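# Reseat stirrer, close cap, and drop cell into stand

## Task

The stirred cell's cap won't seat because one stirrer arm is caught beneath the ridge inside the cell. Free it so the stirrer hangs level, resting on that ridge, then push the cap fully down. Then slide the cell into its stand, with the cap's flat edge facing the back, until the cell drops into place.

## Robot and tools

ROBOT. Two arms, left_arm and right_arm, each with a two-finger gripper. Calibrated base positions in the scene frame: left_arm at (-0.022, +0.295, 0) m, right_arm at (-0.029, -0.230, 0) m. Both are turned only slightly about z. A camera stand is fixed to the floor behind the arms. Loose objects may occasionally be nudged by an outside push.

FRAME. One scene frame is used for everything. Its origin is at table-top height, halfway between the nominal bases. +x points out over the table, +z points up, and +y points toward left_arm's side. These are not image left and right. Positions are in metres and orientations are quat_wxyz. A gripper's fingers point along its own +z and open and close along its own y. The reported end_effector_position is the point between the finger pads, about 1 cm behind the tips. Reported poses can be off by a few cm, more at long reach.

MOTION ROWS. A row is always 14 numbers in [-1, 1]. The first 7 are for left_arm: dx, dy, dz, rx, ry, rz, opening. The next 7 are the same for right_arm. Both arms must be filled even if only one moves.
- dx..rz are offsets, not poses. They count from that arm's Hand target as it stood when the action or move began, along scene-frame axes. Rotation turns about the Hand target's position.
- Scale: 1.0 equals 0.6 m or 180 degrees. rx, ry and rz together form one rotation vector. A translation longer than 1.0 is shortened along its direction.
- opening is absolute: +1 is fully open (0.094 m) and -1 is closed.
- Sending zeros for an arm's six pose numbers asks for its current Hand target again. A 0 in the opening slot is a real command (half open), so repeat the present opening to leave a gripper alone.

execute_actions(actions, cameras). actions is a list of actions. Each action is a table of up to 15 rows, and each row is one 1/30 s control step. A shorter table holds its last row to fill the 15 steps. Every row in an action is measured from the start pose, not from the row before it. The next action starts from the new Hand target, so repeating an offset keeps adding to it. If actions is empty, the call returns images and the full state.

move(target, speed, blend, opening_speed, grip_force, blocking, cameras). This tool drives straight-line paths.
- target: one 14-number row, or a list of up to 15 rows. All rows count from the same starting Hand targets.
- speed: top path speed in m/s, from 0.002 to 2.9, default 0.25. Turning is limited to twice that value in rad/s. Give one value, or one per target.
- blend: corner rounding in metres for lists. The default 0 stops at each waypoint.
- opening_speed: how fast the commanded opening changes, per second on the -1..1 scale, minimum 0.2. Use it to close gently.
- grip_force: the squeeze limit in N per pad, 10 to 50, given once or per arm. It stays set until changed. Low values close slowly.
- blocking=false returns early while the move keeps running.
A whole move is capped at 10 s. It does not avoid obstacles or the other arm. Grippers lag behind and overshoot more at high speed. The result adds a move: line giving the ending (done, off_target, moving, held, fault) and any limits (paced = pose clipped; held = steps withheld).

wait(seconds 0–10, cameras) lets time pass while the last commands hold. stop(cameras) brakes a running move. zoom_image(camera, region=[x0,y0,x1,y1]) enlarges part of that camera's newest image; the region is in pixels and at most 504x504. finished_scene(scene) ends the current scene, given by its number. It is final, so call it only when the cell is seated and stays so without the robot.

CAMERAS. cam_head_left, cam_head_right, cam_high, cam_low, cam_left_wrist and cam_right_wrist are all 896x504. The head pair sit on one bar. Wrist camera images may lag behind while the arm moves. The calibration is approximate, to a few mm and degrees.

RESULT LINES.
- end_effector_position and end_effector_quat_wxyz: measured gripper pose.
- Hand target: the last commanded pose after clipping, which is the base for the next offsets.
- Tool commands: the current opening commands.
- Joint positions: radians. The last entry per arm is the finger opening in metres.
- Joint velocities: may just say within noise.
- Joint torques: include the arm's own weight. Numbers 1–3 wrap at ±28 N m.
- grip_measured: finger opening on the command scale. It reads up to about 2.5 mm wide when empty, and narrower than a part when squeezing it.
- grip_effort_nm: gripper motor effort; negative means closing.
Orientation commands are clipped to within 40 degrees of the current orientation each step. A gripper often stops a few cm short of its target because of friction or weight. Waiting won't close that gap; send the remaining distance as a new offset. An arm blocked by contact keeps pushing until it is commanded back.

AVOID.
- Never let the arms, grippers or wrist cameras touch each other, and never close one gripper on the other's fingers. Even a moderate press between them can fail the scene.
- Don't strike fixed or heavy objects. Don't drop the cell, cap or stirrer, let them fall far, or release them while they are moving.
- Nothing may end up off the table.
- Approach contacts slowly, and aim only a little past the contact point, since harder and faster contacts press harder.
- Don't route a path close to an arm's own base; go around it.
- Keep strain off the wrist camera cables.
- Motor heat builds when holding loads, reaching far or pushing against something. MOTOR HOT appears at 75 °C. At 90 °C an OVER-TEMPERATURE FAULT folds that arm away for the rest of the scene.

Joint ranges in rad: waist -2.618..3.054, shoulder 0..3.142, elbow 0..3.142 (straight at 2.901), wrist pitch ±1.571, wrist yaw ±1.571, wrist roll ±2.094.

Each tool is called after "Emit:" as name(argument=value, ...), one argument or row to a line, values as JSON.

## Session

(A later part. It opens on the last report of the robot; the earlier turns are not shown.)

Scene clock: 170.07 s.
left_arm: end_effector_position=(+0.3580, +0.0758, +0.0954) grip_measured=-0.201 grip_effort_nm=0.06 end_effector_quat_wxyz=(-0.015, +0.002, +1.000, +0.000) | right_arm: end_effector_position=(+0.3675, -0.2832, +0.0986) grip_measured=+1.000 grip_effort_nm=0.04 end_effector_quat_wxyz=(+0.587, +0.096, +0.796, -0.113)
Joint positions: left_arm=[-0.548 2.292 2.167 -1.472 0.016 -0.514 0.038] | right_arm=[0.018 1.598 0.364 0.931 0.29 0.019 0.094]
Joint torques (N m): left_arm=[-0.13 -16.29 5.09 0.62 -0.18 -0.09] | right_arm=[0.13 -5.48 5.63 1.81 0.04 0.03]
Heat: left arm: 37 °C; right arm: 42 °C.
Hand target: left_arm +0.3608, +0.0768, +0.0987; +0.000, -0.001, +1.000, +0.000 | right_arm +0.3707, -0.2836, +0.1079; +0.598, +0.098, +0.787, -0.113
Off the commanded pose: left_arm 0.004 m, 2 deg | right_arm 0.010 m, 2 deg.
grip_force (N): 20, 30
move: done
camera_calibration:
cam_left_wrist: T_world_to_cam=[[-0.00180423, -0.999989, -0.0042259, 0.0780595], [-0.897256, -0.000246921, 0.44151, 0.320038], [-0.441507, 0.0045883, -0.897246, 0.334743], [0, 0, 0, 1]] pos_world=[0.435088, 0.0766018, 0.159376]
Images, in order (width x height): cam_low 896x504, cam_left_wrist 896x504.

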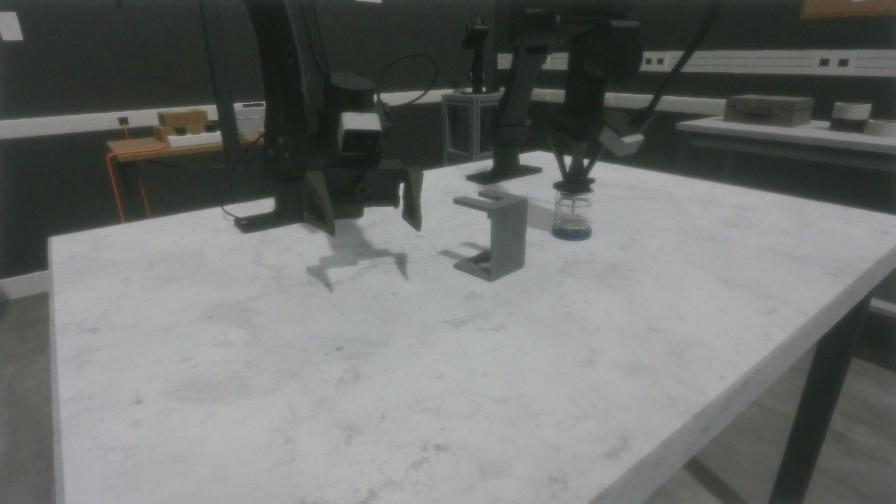

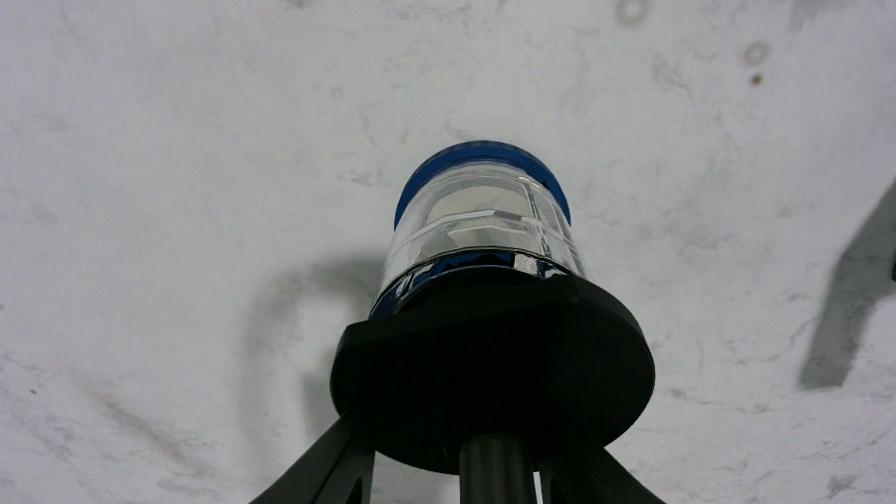

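Emit:
move(
  target=[
    [0,0,0.03,0,0,0,-0.2,0,0,0,0,0,0,1],
    [-0.004,-0.01,0.03,0,0,0,-0.2,0,0,0,0,0,0,1],
  ],
  speed=0.05,
  cameras=["cam_left_wrist","cam_low"],
)

Emit:
zoom_image(
  camera="cam_low",
  region=[500, 90, 640, 250],
)

Emit:
zoom_image(
  camera="cam_left_wrist",
  region=[300, 120, 700, 504],
)

Scene clock: 180.23 s.
left_arm: end_effector_position=(+0.3589, +0.0708, +0.1105) grip_measured=-0.201 grip_effort_nm=0.06 end_effector_quat_wxyz=(-0.005, +0.001, +1.000, -0.005) | right_arm: end_effector_position=(+0.3675, -0.2832, +0.0986) grip_measured=+1.000 grip_effort_nm=0.04 end_effector_quat_wxyz=(+0.587, +0.096, +0.796, -0.113)
Joint positions: left_arm=[-0.558 2.292 2.228 -1.511 0.014 -0.526 0.038] | right_arm=[0.018 1.598 0.364 0.931 0.29 0.019 0.094]
Joint torques (N m): left_arm=[-0.58 -14.5 9.07 0.16 -0.16 -0.1] | right_arm=[0.09 -5.42 5.38 1.78 0.05 0.02]
Heat: left arm: 41 °C; right arm: 42 °C.
Hand target: left_arm +0.3584, +0.0709, +0.1167; +0.000, -0.001, +1.000, +0.000 | right_arm +0.3707, -0.2836, +0.1079; +0.598, +0.098, +0.787, -0.113
Off the commanded pose: left_arm 0.006 m, 1 deg | right_arm 0.010 m, 2 deg.
grip_force (N): 20, 30
move: done
camera_calibration:
cam_left_wrist: T_world_to_cam=[[0.000381839, -0.999986, 0.00523836, 0.0713275], [-0.90584, 0.00187319, 0.423616, 0.318999], [-0.42362, -0.00490687, -0.905827, 0.344007], [0, 0, 0, 1]] pos_world=[0.434663, 0.072417, 0.176104]
Images, in order (width x height): cam_low 896x504, cam_left_wrist 896x504.

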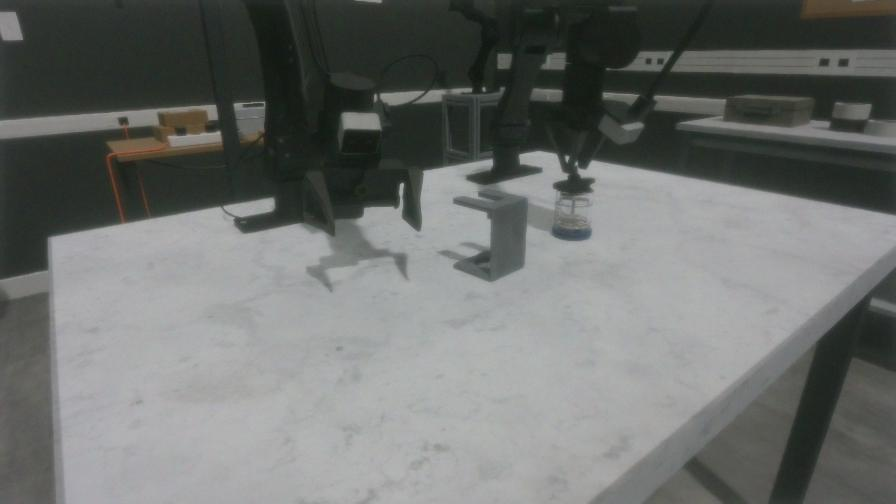

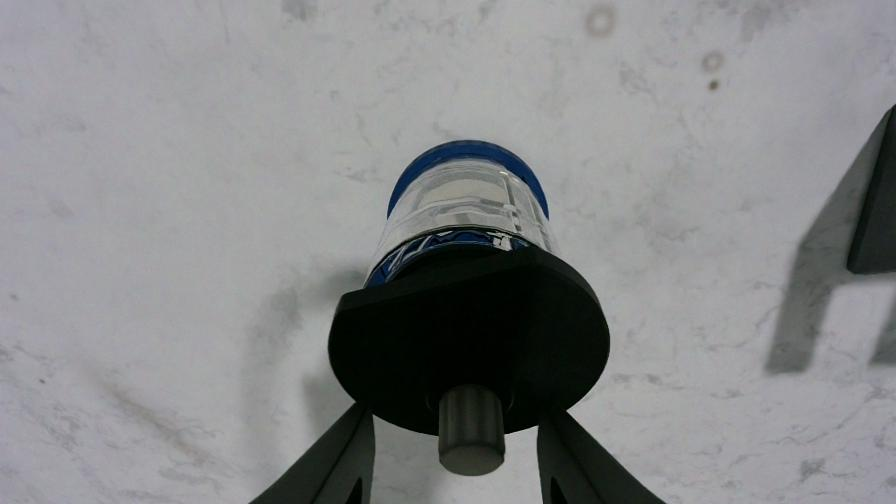

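Scaled by 3.150 from the camera's 896x504 image, which has a finer 1280x720 frame.

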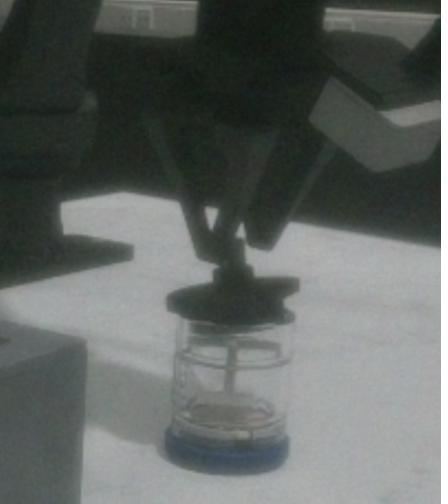

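Scaled by 1.260 from the camera's 896x504 image, which has a finer 1280x720 frame.

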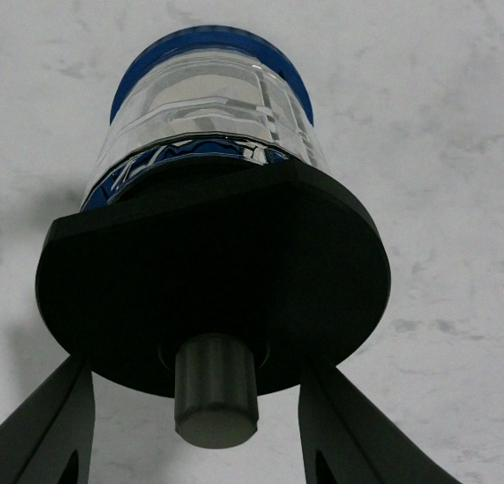

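Emit:
move(
  target=[0.002,-0.006,-0.012,0,0,0,-0.2,0,0,0,0,0,0,1],
  speed=0.05,
)

Emit:
move(
  target=[0,0,0,0,0,0,-0.8,0,0,0,0,0,0,1],
  opening_speed=0.5,
  cameras=["cam_left_wrist","cam_low"],
)

Emit:
zoom_image(
  camera="cam_low",
  region=[500, 90, 640, 250],
)

Scene clock: 195.93 s.
left_arm: end_effector_position=(+0.3575, +0.0686, +0.1105) grip_measured=-0.201 grip_effort_nm=0.06 end_effector_quat_wxyz=(-0.005, +0.001, +1.000, -0.005) | right_arm: end_effector_position=(+0.3675, -0.2832, +0.0986) grip_measured=+1.000 grip_effort_nm=0.04 end_effector_quat_wxyz=(+0.587, +0.096, +0.796, -0.113)
Joint positions: left_arm=[-0.563 2.292 2.228 -1.511 0.014 -0.532 0.038] | right_arm=[0.018 1.598 0.364 0.931 0.29 0.019 0.094]
Joint torques (N m): left_arm=[-0.68 -13.64 7.94 0.41 -0.16 -0.13] | right_arm=[-0.02 -5.38 5.56 1.81 0.05 0.02]
Heat: left arm: 44 °C; right arm: 42 °C.
Hand target: left_arm +0.3596, +0.0672, +0.1095; +0.000, -0.001, +1.000, +0.000 | right_arm +0.3707, -0.2836, +0.1079; +0.598, +0.098, +0.787, -0.113
Off the commanded pose: left_arm 0.003 m, 1 deg | right_arm 0.010 m, 2 deg.
grip_force (N): 20, 30
move: done

Scene clock: 197.90 s.
left_arm: end_effector_position=(+0.3576, +0.0686, +0.1105) grip_measured=-0.669 grip_effort_nm=-0.47 end_effector_quat_wxyz=(-0.005, +0.001, +1.000, -0.005) | right_arm: end_effector_position=(+0.3675, -0.2832, +0.0986) grip_measured=+1.000 grip_effort_nm=0.04 end_effector_quat_wxyz=(+0.587, +0.096, +0.796, -0.113)
Joint positions: left_arm=[-0.563 2.292 2.228 -1.511 0.014 -0.533 0.016] | right_arm=[0.018 1.598 0.364 0.931 0.29 0.019 0.094]
Joint torques (N m): left_arm=[-0.62 -13.6 7.98 0.4 -0.15 -0.1] | right_arm=[0.05 -5.57 5.6 1.78 0.07 0.02]
Heat: left arm: 44 °C; right arm: 42 °C.
Hand target: left_arm +0.3596, +0.0672, +0.1095; +0.000, -0.001, +1.000, +0.000 | right_arm +0.3707, -0.2836, +0.1079; +0.598, +0.098, +0.787, -0.113
Off the commanded pose: left_arm 0.003 m, 1 deg | right_arm 0.010 m, 2 deg.
grip_force (N): 20, 30
move: done
camera_calibration:
cam_left_wrist: T_world_to_cam=[[0.00114313, -0.999986, 0.00521564, 0.0688034], [-0.905804, 0.0011744, 0.423695, 0.317845], [-0.423695, -0.00520869, -0.90579, 0.343492], [0, 0, 0, 1]] pos_world=[0.433362, 0.0702183, 0.176104]
Images, in order (width x height): cam_low 896x504, cam_left_wrist 896x504.

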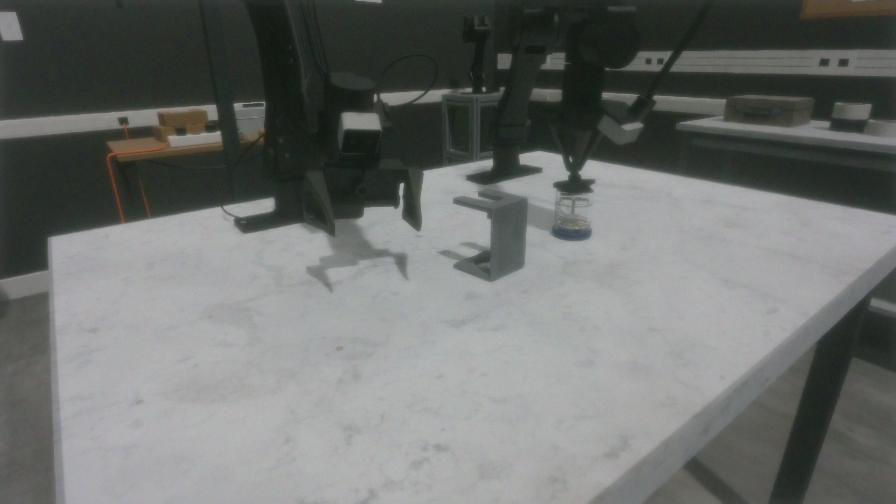

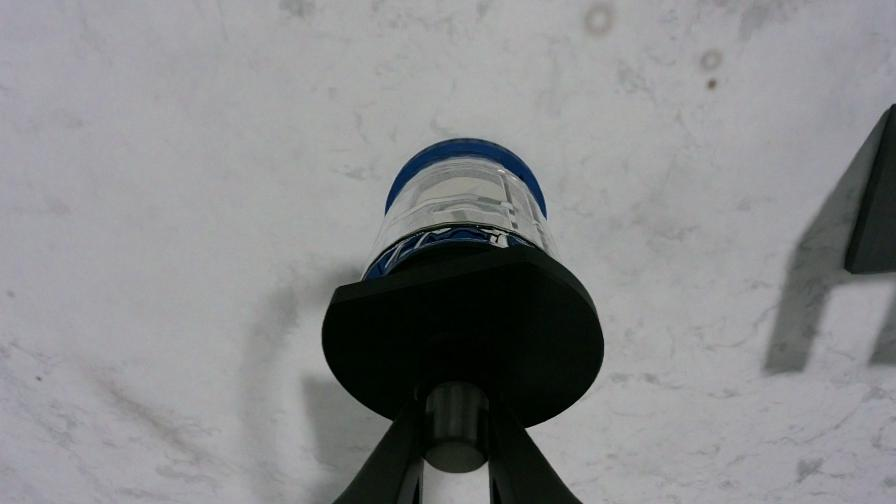

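Scaled by 3.150 from the camera's 896x504 image, which has a finer 1280x720 frame.

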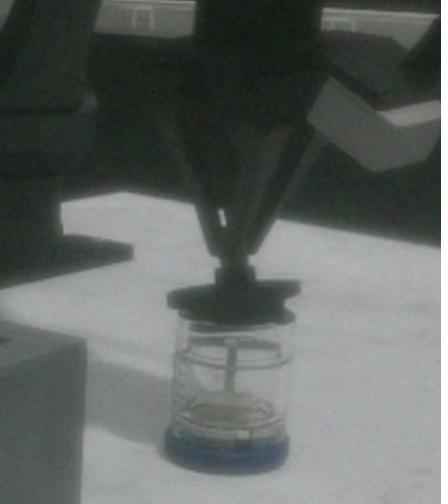

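Emit:
move(
  target=[0,0,0.04,0,0,0,-0.8,0,0,0,0,0,0,1],
  speed=0.05,
  grip_force=[30,30],
  cameras=["cam_left_wrist","cam_low"],
)

Emit:
zoom_image(
  camera="cam_low",
  region=[500, 90, 640, 250],
)

Scene clock: 206.53 s.
left_arm: end_effector_position=(+0.3598, +0.0673, +0.1233) grip_measured=-0.679 grip_effort_nm=-0.68 end_effector_quat_wxyz=(+0.004, +0.001, +1.000, -0.010) | right_arm: end_effector_position=(+0.3675, -0.2832, +0.0986) grip_measured=+1.000 grip_effort_nm=0.04 end_effector_quat_wxyz=(+0.587, +0.096, +0.796, -0.113)
Joint positions: left_arm=[-0.563 2.292 2.28 -1.542 0.014 -0.533 0.015] | right_arm=[0.018 1.598 0.364 0.931 0.29 0.019 0.094]
Joint torques (N m): left_arm=[-0.62 -15.08 9.39 0.2 -0.16 -0.12] | right_arm=[0.02 -5.49 5.49 1.84 0.05 0]
Heat: left arm: 45 °C; right arm: 43 °C.
Hand target: left_arm +0.3596, +0.0672, +0.1335; +0.000, -0.001, +1.000, +0.000 | right_arm +0.3707, -0.2836, +0.1079; +0.598, +0.098, +0.787, -0.113
Off the commanded pose: left_arm 0.010 m, 1 deg | right_arm 0.010 m, 2 deg.
joint sent to its limit (left arm) — joint 4 (wrist pitch), lower limit. The joint targets still meet the commanded pose.
grip_force (N): 30, 30
move: done
camera_calibration:
cam_left_wrist: T_world_to_cam=[[0.000972604, -0.999877, 0.0156617, 0.0662223], [-0.913152, 0.00549594, 0.407581, 0.318745], [-0.407617, -0.0146979, -0.913035, 0.35166], [0, 0, 0, 1]] pos_world=[0.434341, 0.069631, 0.190126]
Images, in order (width x height): cam_low 896x504, cam_left_wrist 896x504.

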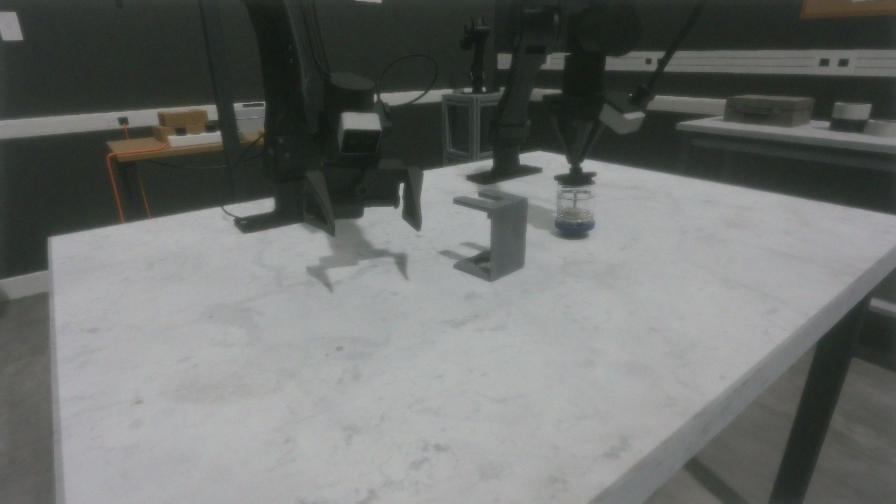

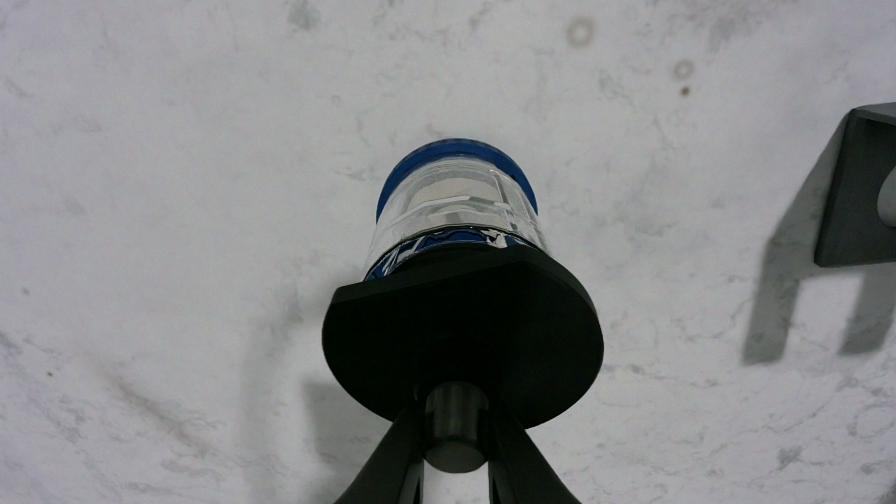

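Scaled by 3.150 from the camera's 896x504 image, which has a finer 1280x720 frame.

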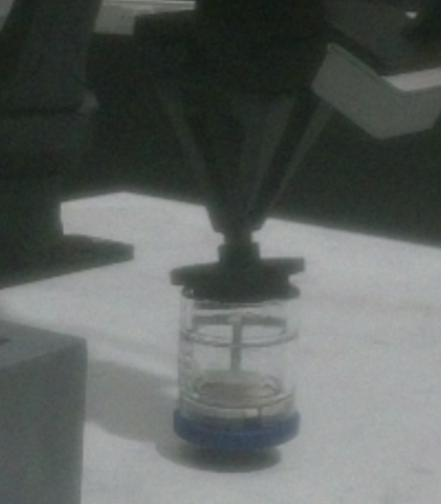

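Emit:
move(
  target=[0,0,-0.04,0,0,0,-0.8,0,0,0,0,0,0,1],
  speed=0.04,
  cameras=["cam_low"],
)

Emit:
zoom_image(
  camera="cam_low",
  region=[500, 90, 640, 250],
)

Scene clock: 235.90 s.
left_arm: end_effector_position=(+0.3611, +0.0665, +0.1154) grip_measured=-0.679 grip_effort_nm=-0.67 end_effector_quat_wxyz=(+0.003, +0.001, +1.000, -0.010) | right_arm: end_effector_position=(+0.3675, -0.2832, +0.0986) grip_measured=+1.000 grip_effort_nm=0.04 end_effector_quat_wxyz=(+0.587, +0.096, +0.796, -0.113)
Joint positions: left_arm=[-0.563 2.292 2.248 -1.511 0.014 -0.533 0.015] | right_arm=[0.018 1.598 0.364 0.931 0.29 0.019 0.094]
Joint torques (N m): left_arm=[-0.62 -13.59 6.24 0.44 -0.15 -0.12] | right_arm=[-0.05 -5.48 5.38 1.77 0.02 0.02]
Heat: left arm: 48 °C; right arm: 43 °C.
Hand target: left_arm +0.3596, +0.0672, +0.1095; +0.000, -0.001, +1.000, +0.000 | right_arm +0.3707, -0.2836, +0.1079; +0.598, +0.098, +0.787, -0.113
Off the commanded pose: left_arm 0.006 m, 1 deg | right_arm 0.010 m, 2 deg.
grip_force (N): 30, 30
move: done
Images, in order (width x height): cam_low 896x504.

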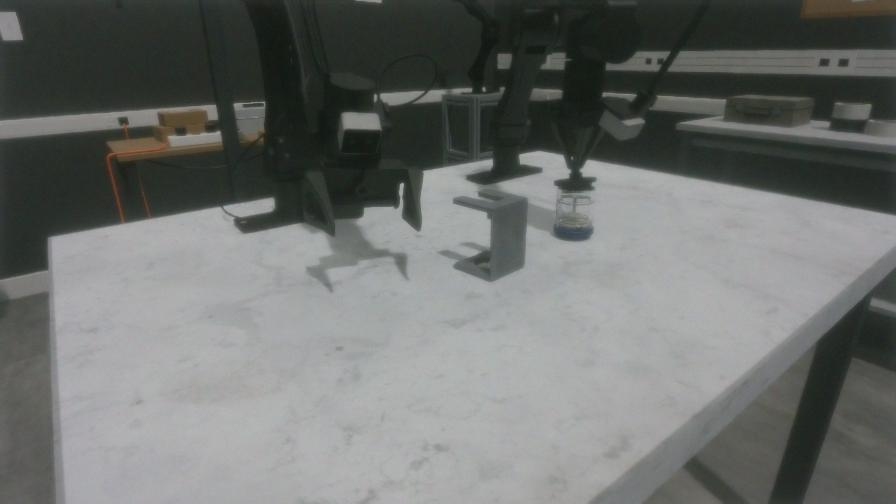

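Scaled by 3.150 from the camera's 896x504 image, which has a finer 1280x720 frame.

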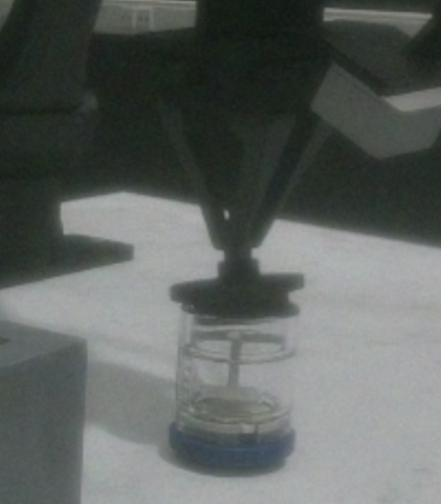

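Emit:
move(
  target=[
    [0,0,-0.01,0,0,0,-0.8,-0.3,0.05,0.03,0,0,0.1,1],
    [0,0,-0.01,0,0,0,-0.8,-0.25,0.4,-0.02,0.023,-0.013,0.306,1],
  ],
  speed=0.2,
  blend=0.03,
  cameras=["cam_low","cam_right_wrist"],
)

Emit:
zoom_image(
  camera="cam_right_wrist",
  region=[250, 0, 650, 300],
)

Scene clock: 257.30 s.
left_arm: end_effector_position=(+0.3610, +0.0671, +0.1102) grip_measured=-0.679 grip_effort_nm=-0.67 end_effector_quat_wxyz=(+0.002, +0.001, +1.000, -0.008) | right_arm: end_effector_position=(+0.2246, -0.0454, +0.0958) grip_measured=+1.000 grip_effort_nm=0.04 end_effector_quat_wxyz=(+0.579, -0.256, +0.750, +0.194)
Joint positions: left_arm=[-0.563 2.292 2.227 -1.495 0.012 -0.533 0.015] | right_arm=[0.616 1.196 0.011 0.927 -0.06 -0.022 0.094]
Joint torques (N m): left_arm=[-0.61 -14.05 5.12 0.55 -0.14 -0.12] | right_arm=[0.58 -1.48 4.12 1.92 -0.09 0.09]
Heat: left arm: 48 °C; right arm: 44 °C.
Hand target: left_arm +0.3596, +0.0672, +0.1035; +0.000, -0.001, +1.000, +0.000 | right_arm +0.2208, -0.0437, +0.0959; +0.594, -0.254, +0.735, +0.206
Off the commanded pose: left_arm 0.007 m, 1 deg | right_arm 0.004 m, 3 deg.
joint sent to its limit (right arm) — joint 3 (elbow), lower limit, where the elbow is as bent as it goes. The joint targets still meet the commanded pose.
grip_force (N): 30, 30
move: off_target (right_arm)
camera_calibration:
cam_right_wrist: T_world_to_cam=[[0.604477, -0.796225, 0.0251737, -0.175705], [-0.502823, -0.405862, -0.763181, 0.20498], [0.617881, 0.448668, -0.645694, 0.0329979], [0, 0, 0, 1]] pos_world=[0.188889, -0.0715121, 0.182166]
Images, in order (width x height): cam_low 896x504, cam_right_wrist 896x504.

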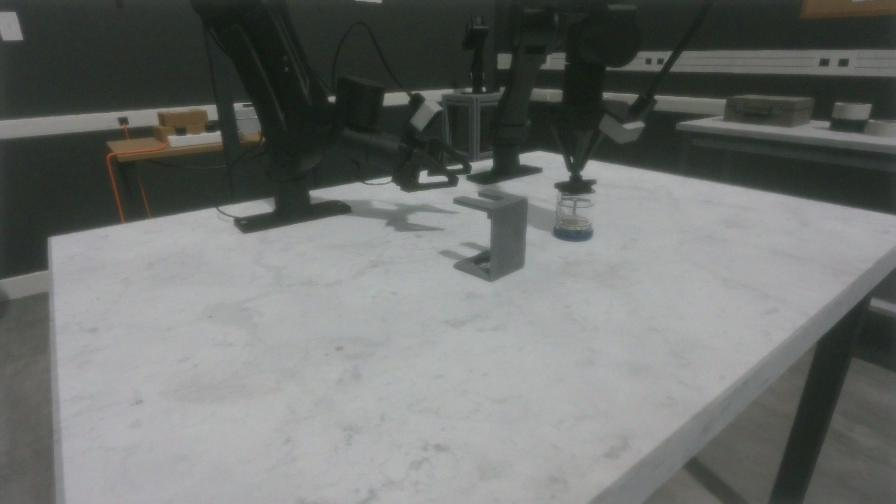

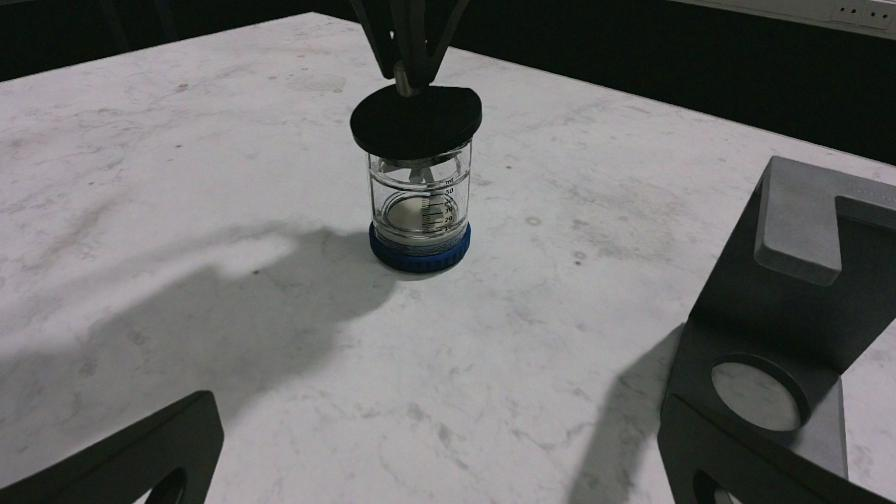

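Scaled by 1.260 from the camera's 896x504 image, which has a finer 1280x720 frame.

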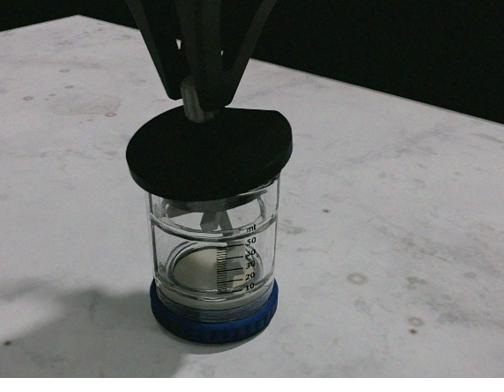

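Emit:
zoom_image(
  camera="cam_right_wrist",
  region=[340, 120, 490, 280],
)

Scaled by 3.150 from the camera's 896x504 image, which has a finer 1280x720 frame.

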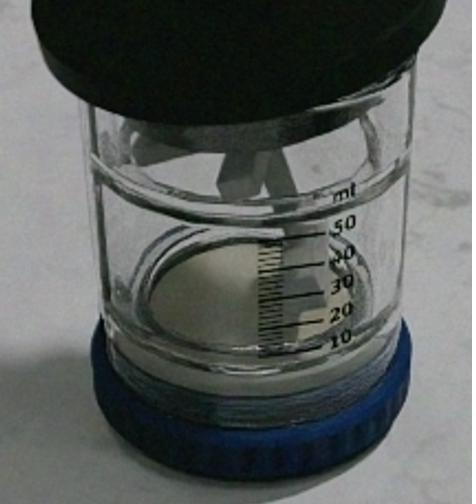

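Emit:
move(
  target=[0,0,0,0,0,0,-0.8,-0.01,-0.01,-0.06,0.041,-0.0525,0,1],
  speed=0.1,
  cameras=["cam_right_wrist"],
)

Emit:
zoom_image(
  camera="cam_right_wrist",
  region=[310, 60, 530, 280],
)

Scene clock: 272.63 s.
left_arm: end_effector_position=(+0.3610, +0.0671, +0.1102) grip_measured=-0.679 grip_effort_nm=-0.67 end_effector_quat_wxyz=(+0.002, +0.001, +1.000, -0.008) | right_arm: end_effector_position=(+0.2180, -0.0469, +0.0636) grip_measured=+1.000 grip_effort_nm=0.04 end_effector_quat_wxyz=(+0.529, -0.276, +0.779, +0.194)
Joint positions: left_arm=[-0.563 2.292 2.227 -1.495 0.012 -0.533 0.015] | right_arm=[0.59 1.281 0.011 0.894 -0.118 -0.037 0.094]
Joint torques (N m): left_arm=[-0.61 -13.98 5.16 0.55 -0.14 -0.11] | right_arm=[-0.65 -1.78 3.73 1.74 -0.08 -0.02]
Heat: left arm: 49 °C; right arm: 44 °C.
Hand target: left_arm +0.3596, +0.0672, +0.1035; +0.000, -0.001, +1.000, +0.000 | right_arm +0.2147, -0.0496, +0.0599; +0.667, -0.231, +0.669, +0.231
Off the commanded pose: left_arm 0.007 m, 1 deg | right_arm 0.006 m, 21 deg.
joint sent to its limit (right arm) — joint 3 (elbow), lower limit, where the elbow is as bent as it goes. The joint targets are off in orientation, not in position.
grip_force (N): 30, 30
move: off_target (right_arm)
camera_calibration:
cam_right_wrist: T_world_to_cam=[[0.6325, -0.77449, 0.0104608, -0.17635], [-0.560898, -0.467297, -0.683393, 0.181125], [0.53417, 0.426379, -0.729975, 0.0395092], [0, 0, 0, 1]] pos_world=[0.192029, -0.0687877, 0.154465]
Images, in order (width x height): cam_right_wrist 896x504.

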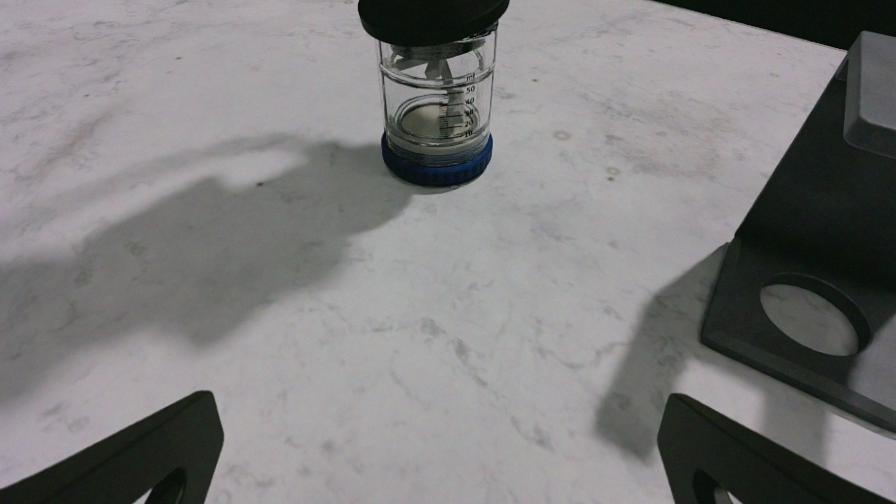

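Scaled by 2.291 from the camera's 896x504 image, which has a finer 1280x720 frame.

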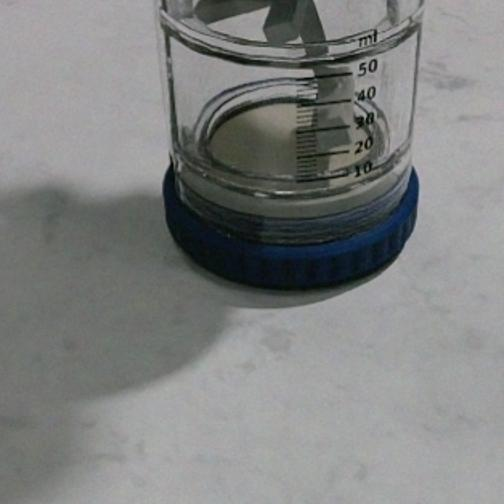

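Emit:
zoom_image(
  camera="cam_right_wrist",
  region=[370, 30, 510, 130],
)

Scaled by 3.600 from the camera's 896x504 image, which has a finer 1280x720 frame.

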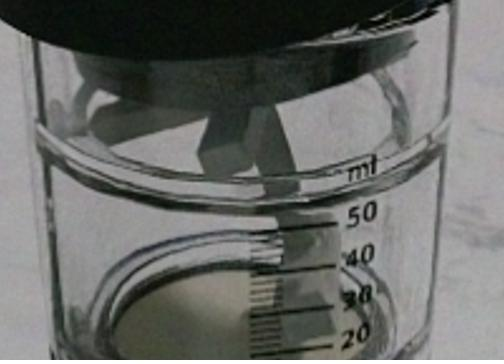

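Emit:
move(
  target=[
    [0,0,0,0,0,0,-0.8,0.1,0.084,-0.01,-0.041,0.0525,0,1],
    [0,0,0,0,0,0,-0.8,0.212,0.178,-0.012,-0.041,0.0525,0,1],
  ],
  speed=0.08,
  blend=0.02,
  cameras=["cam_right_wrist","cam_low"],
)

Emit:
zoom_image(
  camera="cam_low",
  region=[450, 90, 640, 250],
)

Scene clock: 300.27 s.
left_arm: end_effector_position=(+0.3610, +0.0671, +0.1102) grip_measured=-0.679 grip_effort_nm=-0.67 end_effector_quat_wxyz=(+0.002, +0.001, +1.000, -0.008) | right_arm: end_effector_position=(+0.3390, +0.0531, +0.0503) grip_measured=+1.000 grip_effort_nm=0.04 end_effector_quat_wxyz=(+0.589, -0.257, +0.738, +0.205)
Joint positions: left_arm=[-0.563 2.292 2.227 -1.495 0.012 -0.533 0.015] | right_arm=[0.668 2.086 0.554 1.308 -0.027 -0.007 0.094]
Joint torques (N m): left_arm=[-0.61 -14.01 5.15 0.56 -0.14 -0.12] | right_arm=[0.69 -6.87 4.86 1.79 0.12 0.09]
Heat: left arm: 50 °C; right arm: 46 °C.
Hand target: left_arm +0.3596, +0.0672, +0.1035; +0.000, -0.001, +1.000, +0.000 | right_arm +0.3420, +0.0572, +0.0528; +0.594, -0.254, +0.735, +0.206
Off the commanded pose: left_arm 0.007 m, 1 deg | right_arm 0.006 m, 1 deg.
grip_force (N): 30, 30
move: done
camera_calibration:
cam_right_wrist: T_world_to_cam=[[0.616641, -0.786999, 0.0196559, -0.169717], [-0.47801, -0.394143, -0.784957, 0.259799], [0.625508, 0.474641, -0.619238, -0.116589], [0, 0, 0, 1]] pos_world=[0.301768, 0.0241683, 0.135071]
Images, in order (width x height): cam_low 896x504, cam_right_wrist 896x504.

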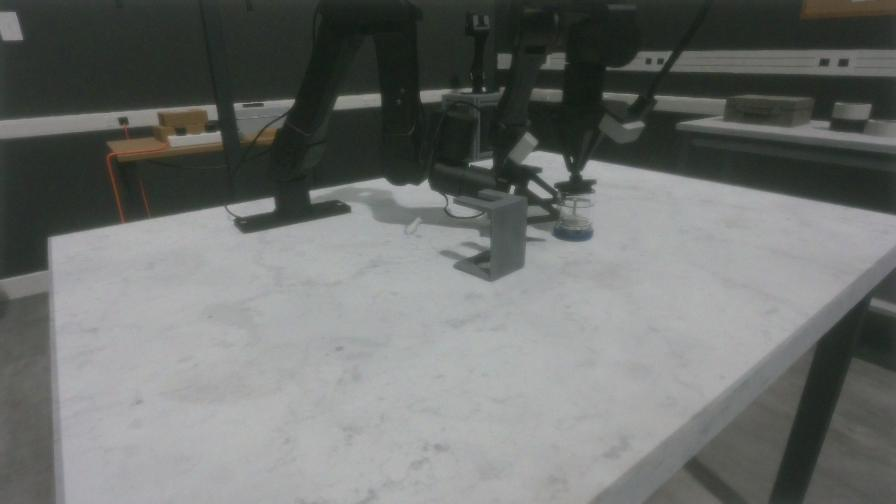

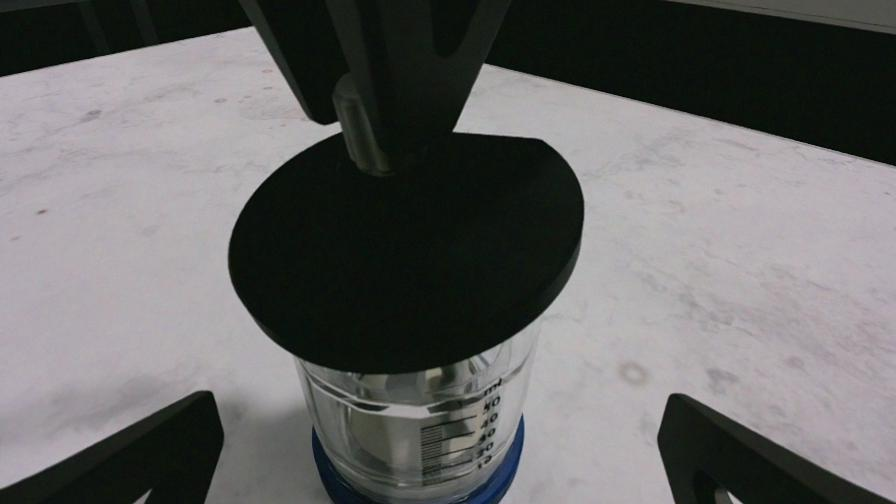

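Scaled by 2.653 from the camera's 896x504 image, which has a finer 1280x720 frame.

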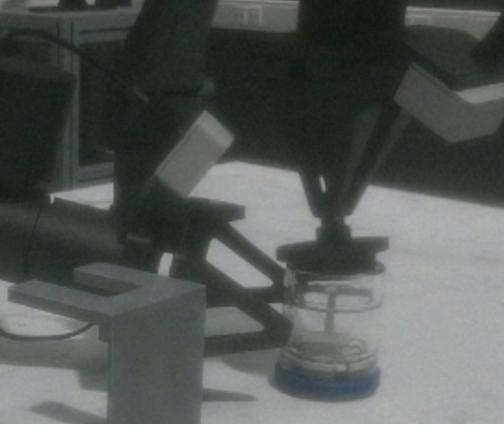

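Emit:
move(
  target=[0,0,0,0,0,0,-0.8,0.009,0.018,0.002,0,0,0,1],
  speed=0.05,
)

Emit:
move(
  target=[0,0,0,0,0,0,-0.8,0,0,0,0,0,0,0.1],
  opening_speed=0.4,
  cameras=["cam_right_wrist","cam_low"],
)

Emit:
zoom_image(
  camera="cam_low",
  region=[450, 90, 640, 250],
)

Scene clock: 313.13 s.
left_arm: end_effector_position=(+0.3610, +0.0671, +0.1102) grip_measured=-0.679 grip_effort_nm=-0.67 end_effector_quat_wxyz=(+0.002, +0.001, +1.000, -0.008) | right_arm: end_effector_position=(+0.3439, +0.0637, +0.0510) grip_measured=+1.000 grip_effort_nm=0.04 end_effector_quat_wxyz=(+0.588, -0.258, +0.738, +0.205)
Joint positions: left_arm=[-0.563 2.292 2.227 -1.495 0.012 -0.533 0.015] | right_arm=[0.686 2.096 0.598 1.273 -0.011 -0.003 0.094]
Joint torques (N m): left_arm=[-0.65 -14.05 5.16 0.55 -0.13 -0.11] | right_arm=[0.75 -6.97 5.35 1.79 0.09 0.07]
Heat: left arm: 50 °C; right arm: 45 °C.
Hand target: left_arm +0.3596, +0.0672, +0.1035; +0.000, -0.001, +1.000, +0.000 | right_arm +0.3473, +0.0680, +0.0539; +0.594, -0.254, +0.735, +0.206
Off the commanded pose: left_arm 0.007 m, 1 deg | right_arm 0.006 m, 1 deg.
grip_force (N): 30, 30
move: done

Scene clock: 315.97 s.
left_arm: end_effector_position=(+0.3610, +0.0671, +0.1102) grip_measured=-0.679 grip_effort_nm=-0.67 end_effector_quat_wxyz=(+0.002, +0.001, +1.000, -0.008) | right_arm: end_effector_position=(+0.3442, +0.0633, +0.0508) grip_measured=+0.106 grip_effort_nm=-0.29 end_effector_quat_wxyz=(+0.588, -0.257, +0.739, +0.204)
Joint positions: left_arm=[-0.563 2.292 2.227 -1.495 0.012 -0.533 0.015] | right_arm=[0.686 2.096 0.598 1.273 -0.008 -0.003 0.052]
Joint velocities: left_arm=[-0.007 -0.017 -0.007 -0.198 0.007 0.066 -0.001] | right_arm=[within noise]
Joint torques (N m): left_arm=[-0.59 -14 5.12 0.55 -0.13 -0.12] | right_arm=[0.57 -6.93 5.19 1.79 0.07 0.07]
Heat: left arm: 50 °C; right arm: 45 °C.
Hand target: left_arm +0.3596, +0.0672, +0.1035; +0.000, -0.001, +1.000, +0.000 | right_arm +0.3473, +0.0680, +0.0538; +0.594, -0.254, +0.735, +0.206
Off the commanded pose: left_arm 0.007 m, 1 deg | right_arm 0.006 m, 1 deg.
grip_force (N): 30, 30
move: done
camera_calibration:
cam_right_wrist: T_world_to_cam=[[0.615405, -0.787961, 0.0198434, -0.164363], [-0.479988, -0.394606, -0.783516, 0.267283], [0.625211, 0.472655, -0.621054, -0.124002], [0, 0, 0, 1]] pos_world=[0.30697, 0.0345698, 0.13567]
Images, in order (width x height): cam_low 896x504, cam_right_wrist 896x504.

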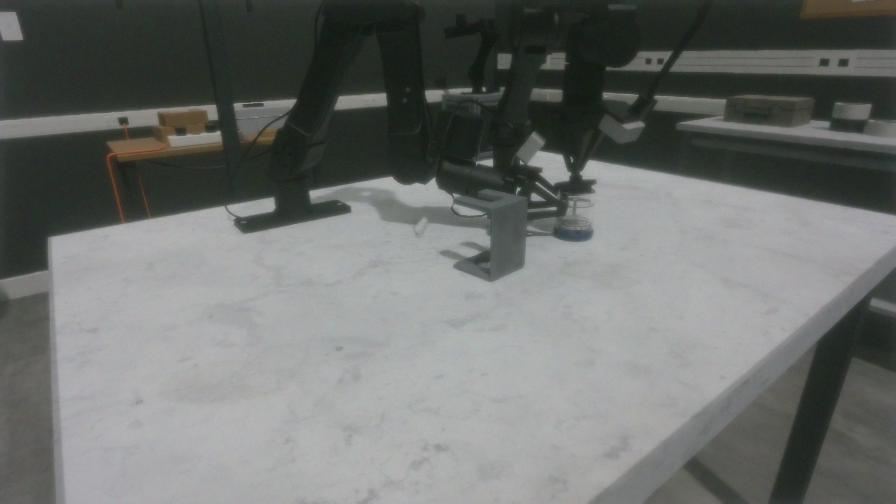

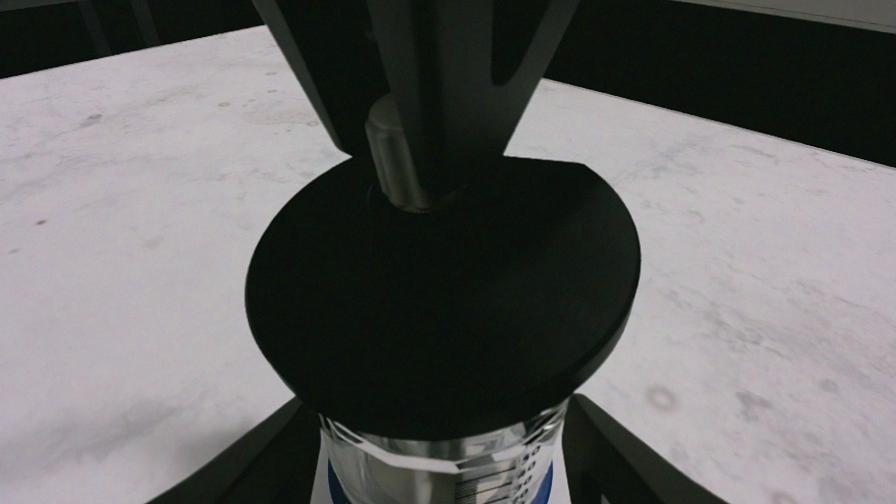

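Scaled by 2.653 from the camera's 896x504 image, which has a finer 1280x720 frame.

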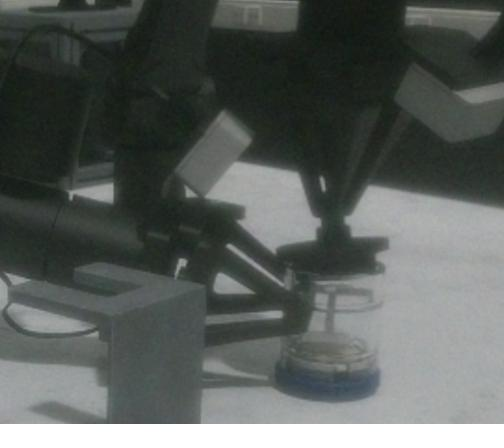

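Emit:
move(
  target=[0,0,0,0,0,0,-0.8,0,0,0,0,0,0,0.0],
  opening_speed=0.4,
  cameras=["cam_right_wrist"],
)

Scene clock: 324.60 s.
left_arm: end_effector_position=(+0.3614, +0.0673, +0.1102) grip_measured=-0.679 grip_effort_nm=-0.67 end_effector_quat_wxyz=(+0.003, +0.000, +1.000, -0.007) | right_arm: end_effector_position=(+0.3442, +0.0633, +0.0508) grip_measured=+0.064 grip_effort_nm=-0.60 end_effector_quat_wxyz=(+0.588, -0.257, +0.739, +0.205)
Joint positions: left_arm=[-0.563 2.292 2.227 -1.494 0.01 -0.534 0.015] | right_arm=[0.686 2.096 0.598 1.273 -0.008 -0.001 0.05]
Joint torques (N m): left_arm=[-0.64 -14.09 5.14 0.54 -0.11 -0.11] | right_arm=[0.75 -6.97 5.18 1.76 0.1 0.08]
Heat: left arm: 50 °C; right arm: 46 °C.
Hand target: left_arm +0.3595, +0.0673, +0.1035; +0.000, -0.001, +1.000, +0.000 | right_arm +0.3473, +0.0680, +0.0538; +0.594, -0.254, +0.735, +0.206
Off the commanded pose: left_arm 0.007 m, 1 deg | right_arm 0.006 m, 1 deg.
grip_force (N): 30, 30
move: done
camera_calibration:
cam_right_wrist: T_world_to_cam=[[0.615218, -0.788135, 0.018698, -0.164285], [-0.480683, -0.393809, -0.783491, 0.267475], [0.624861, 0.47303, -0.621121, -0.123913], [0, 0, 0, 1]] pos_world=[0.30707, 0.0344694, 0.135671]
Images, in order (width x height): cam_right_wrist 896x504.

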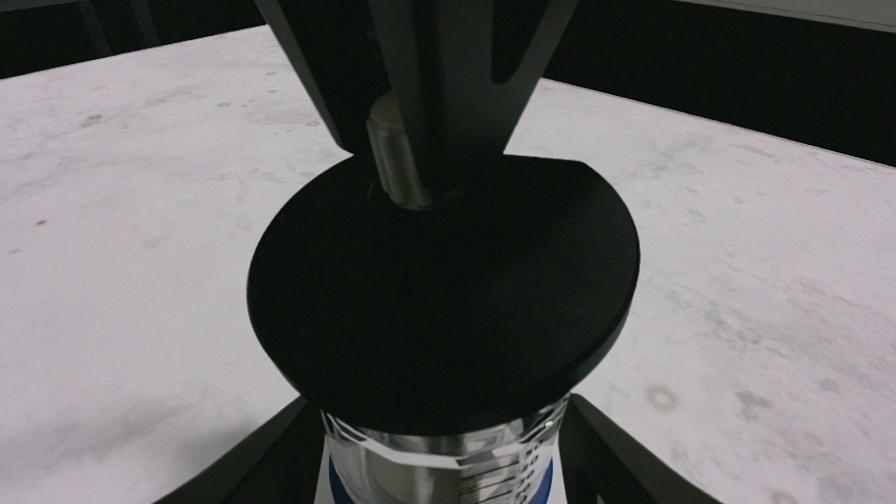

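Emit:
move(
  target=[0,0,0.03,0,0,0,-0.8,0,0,0.03,0,0,0,0.0],
  speed=0.03,
  cameras=["cam_low"],
)

Emit:
zoom_image(
  camera="cam_low",
  region=[450, 90, 640, 250],
)

Scene clock: 348.17 s.
left_arm: end_effector_position=(+0.3609, +0.0680, +0.1223) grip_measured=-0.679 grip_effort_nm=-0.68 end_effector_quat_wxyz=(+0.006, +0.000, +1.000, -0.008) | right_arm: end_effector_position=(+0.3443, +0.0634, +0.0607) grip_measured=+0.039 grip_effort_nm=-0.62 end_effector_quat_wxyz=(+0.588, -0.257, +0.740, +0.204)
Joint positions: left_arm=[-0.563 2.292 2.276 -1.536 0.007 -0.534 0.015] | right_arm=[0.686 2.046 0.598 1.22 -0.008 -0.001 0.049]
Joint torques (N m): left_arm=[-0.61 -12.68 9.73 0.14 -0.1 -0.11] | right_arm=[0.69 -9.4 5.35 1.47 0.08 0.06]
Heat: left arm: 51 °C; right arm: 47 °C.
Hand target: left_arm +0.3595, +0.0673, +0.1215; +0.000, -0.001, +1.000, +0.000 | right_arm +0.3473, +0.0680, +0.0719; +0.594, -0.254, +0.735, +0.206
Off the commanded pose: left_arm 0.002 m, 1 deg | right_arm 0.012 m, 1 deg.
joint sent to its limit (left arm) — joint 4 (wrist pitch), lower limit. The joint targets still meet the commanded pose.
grip_force (N): 30, 30
move: off_target (right_arm)
Images, in order (width x height): cam_low 896x504.

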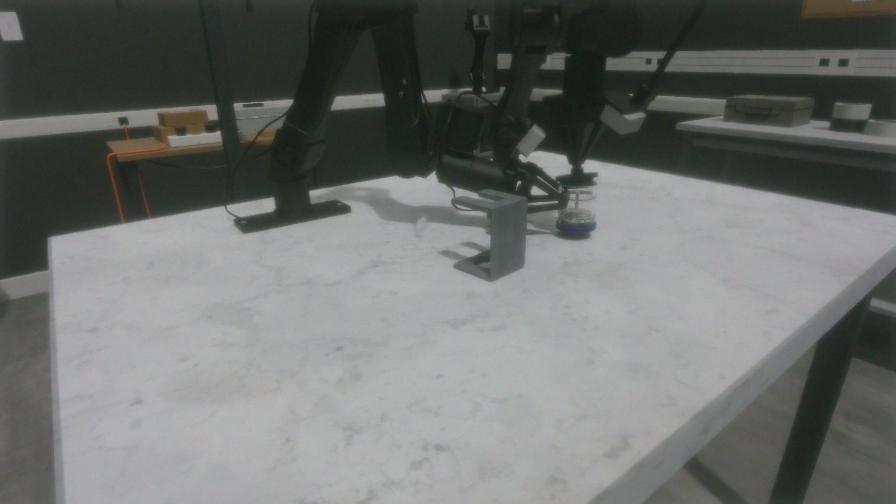

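Scaled by 2.653 from the camera's 896x504 image, which has a finer 1280x720 frame.

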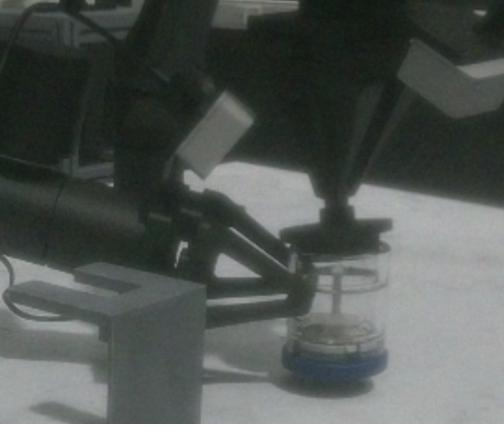

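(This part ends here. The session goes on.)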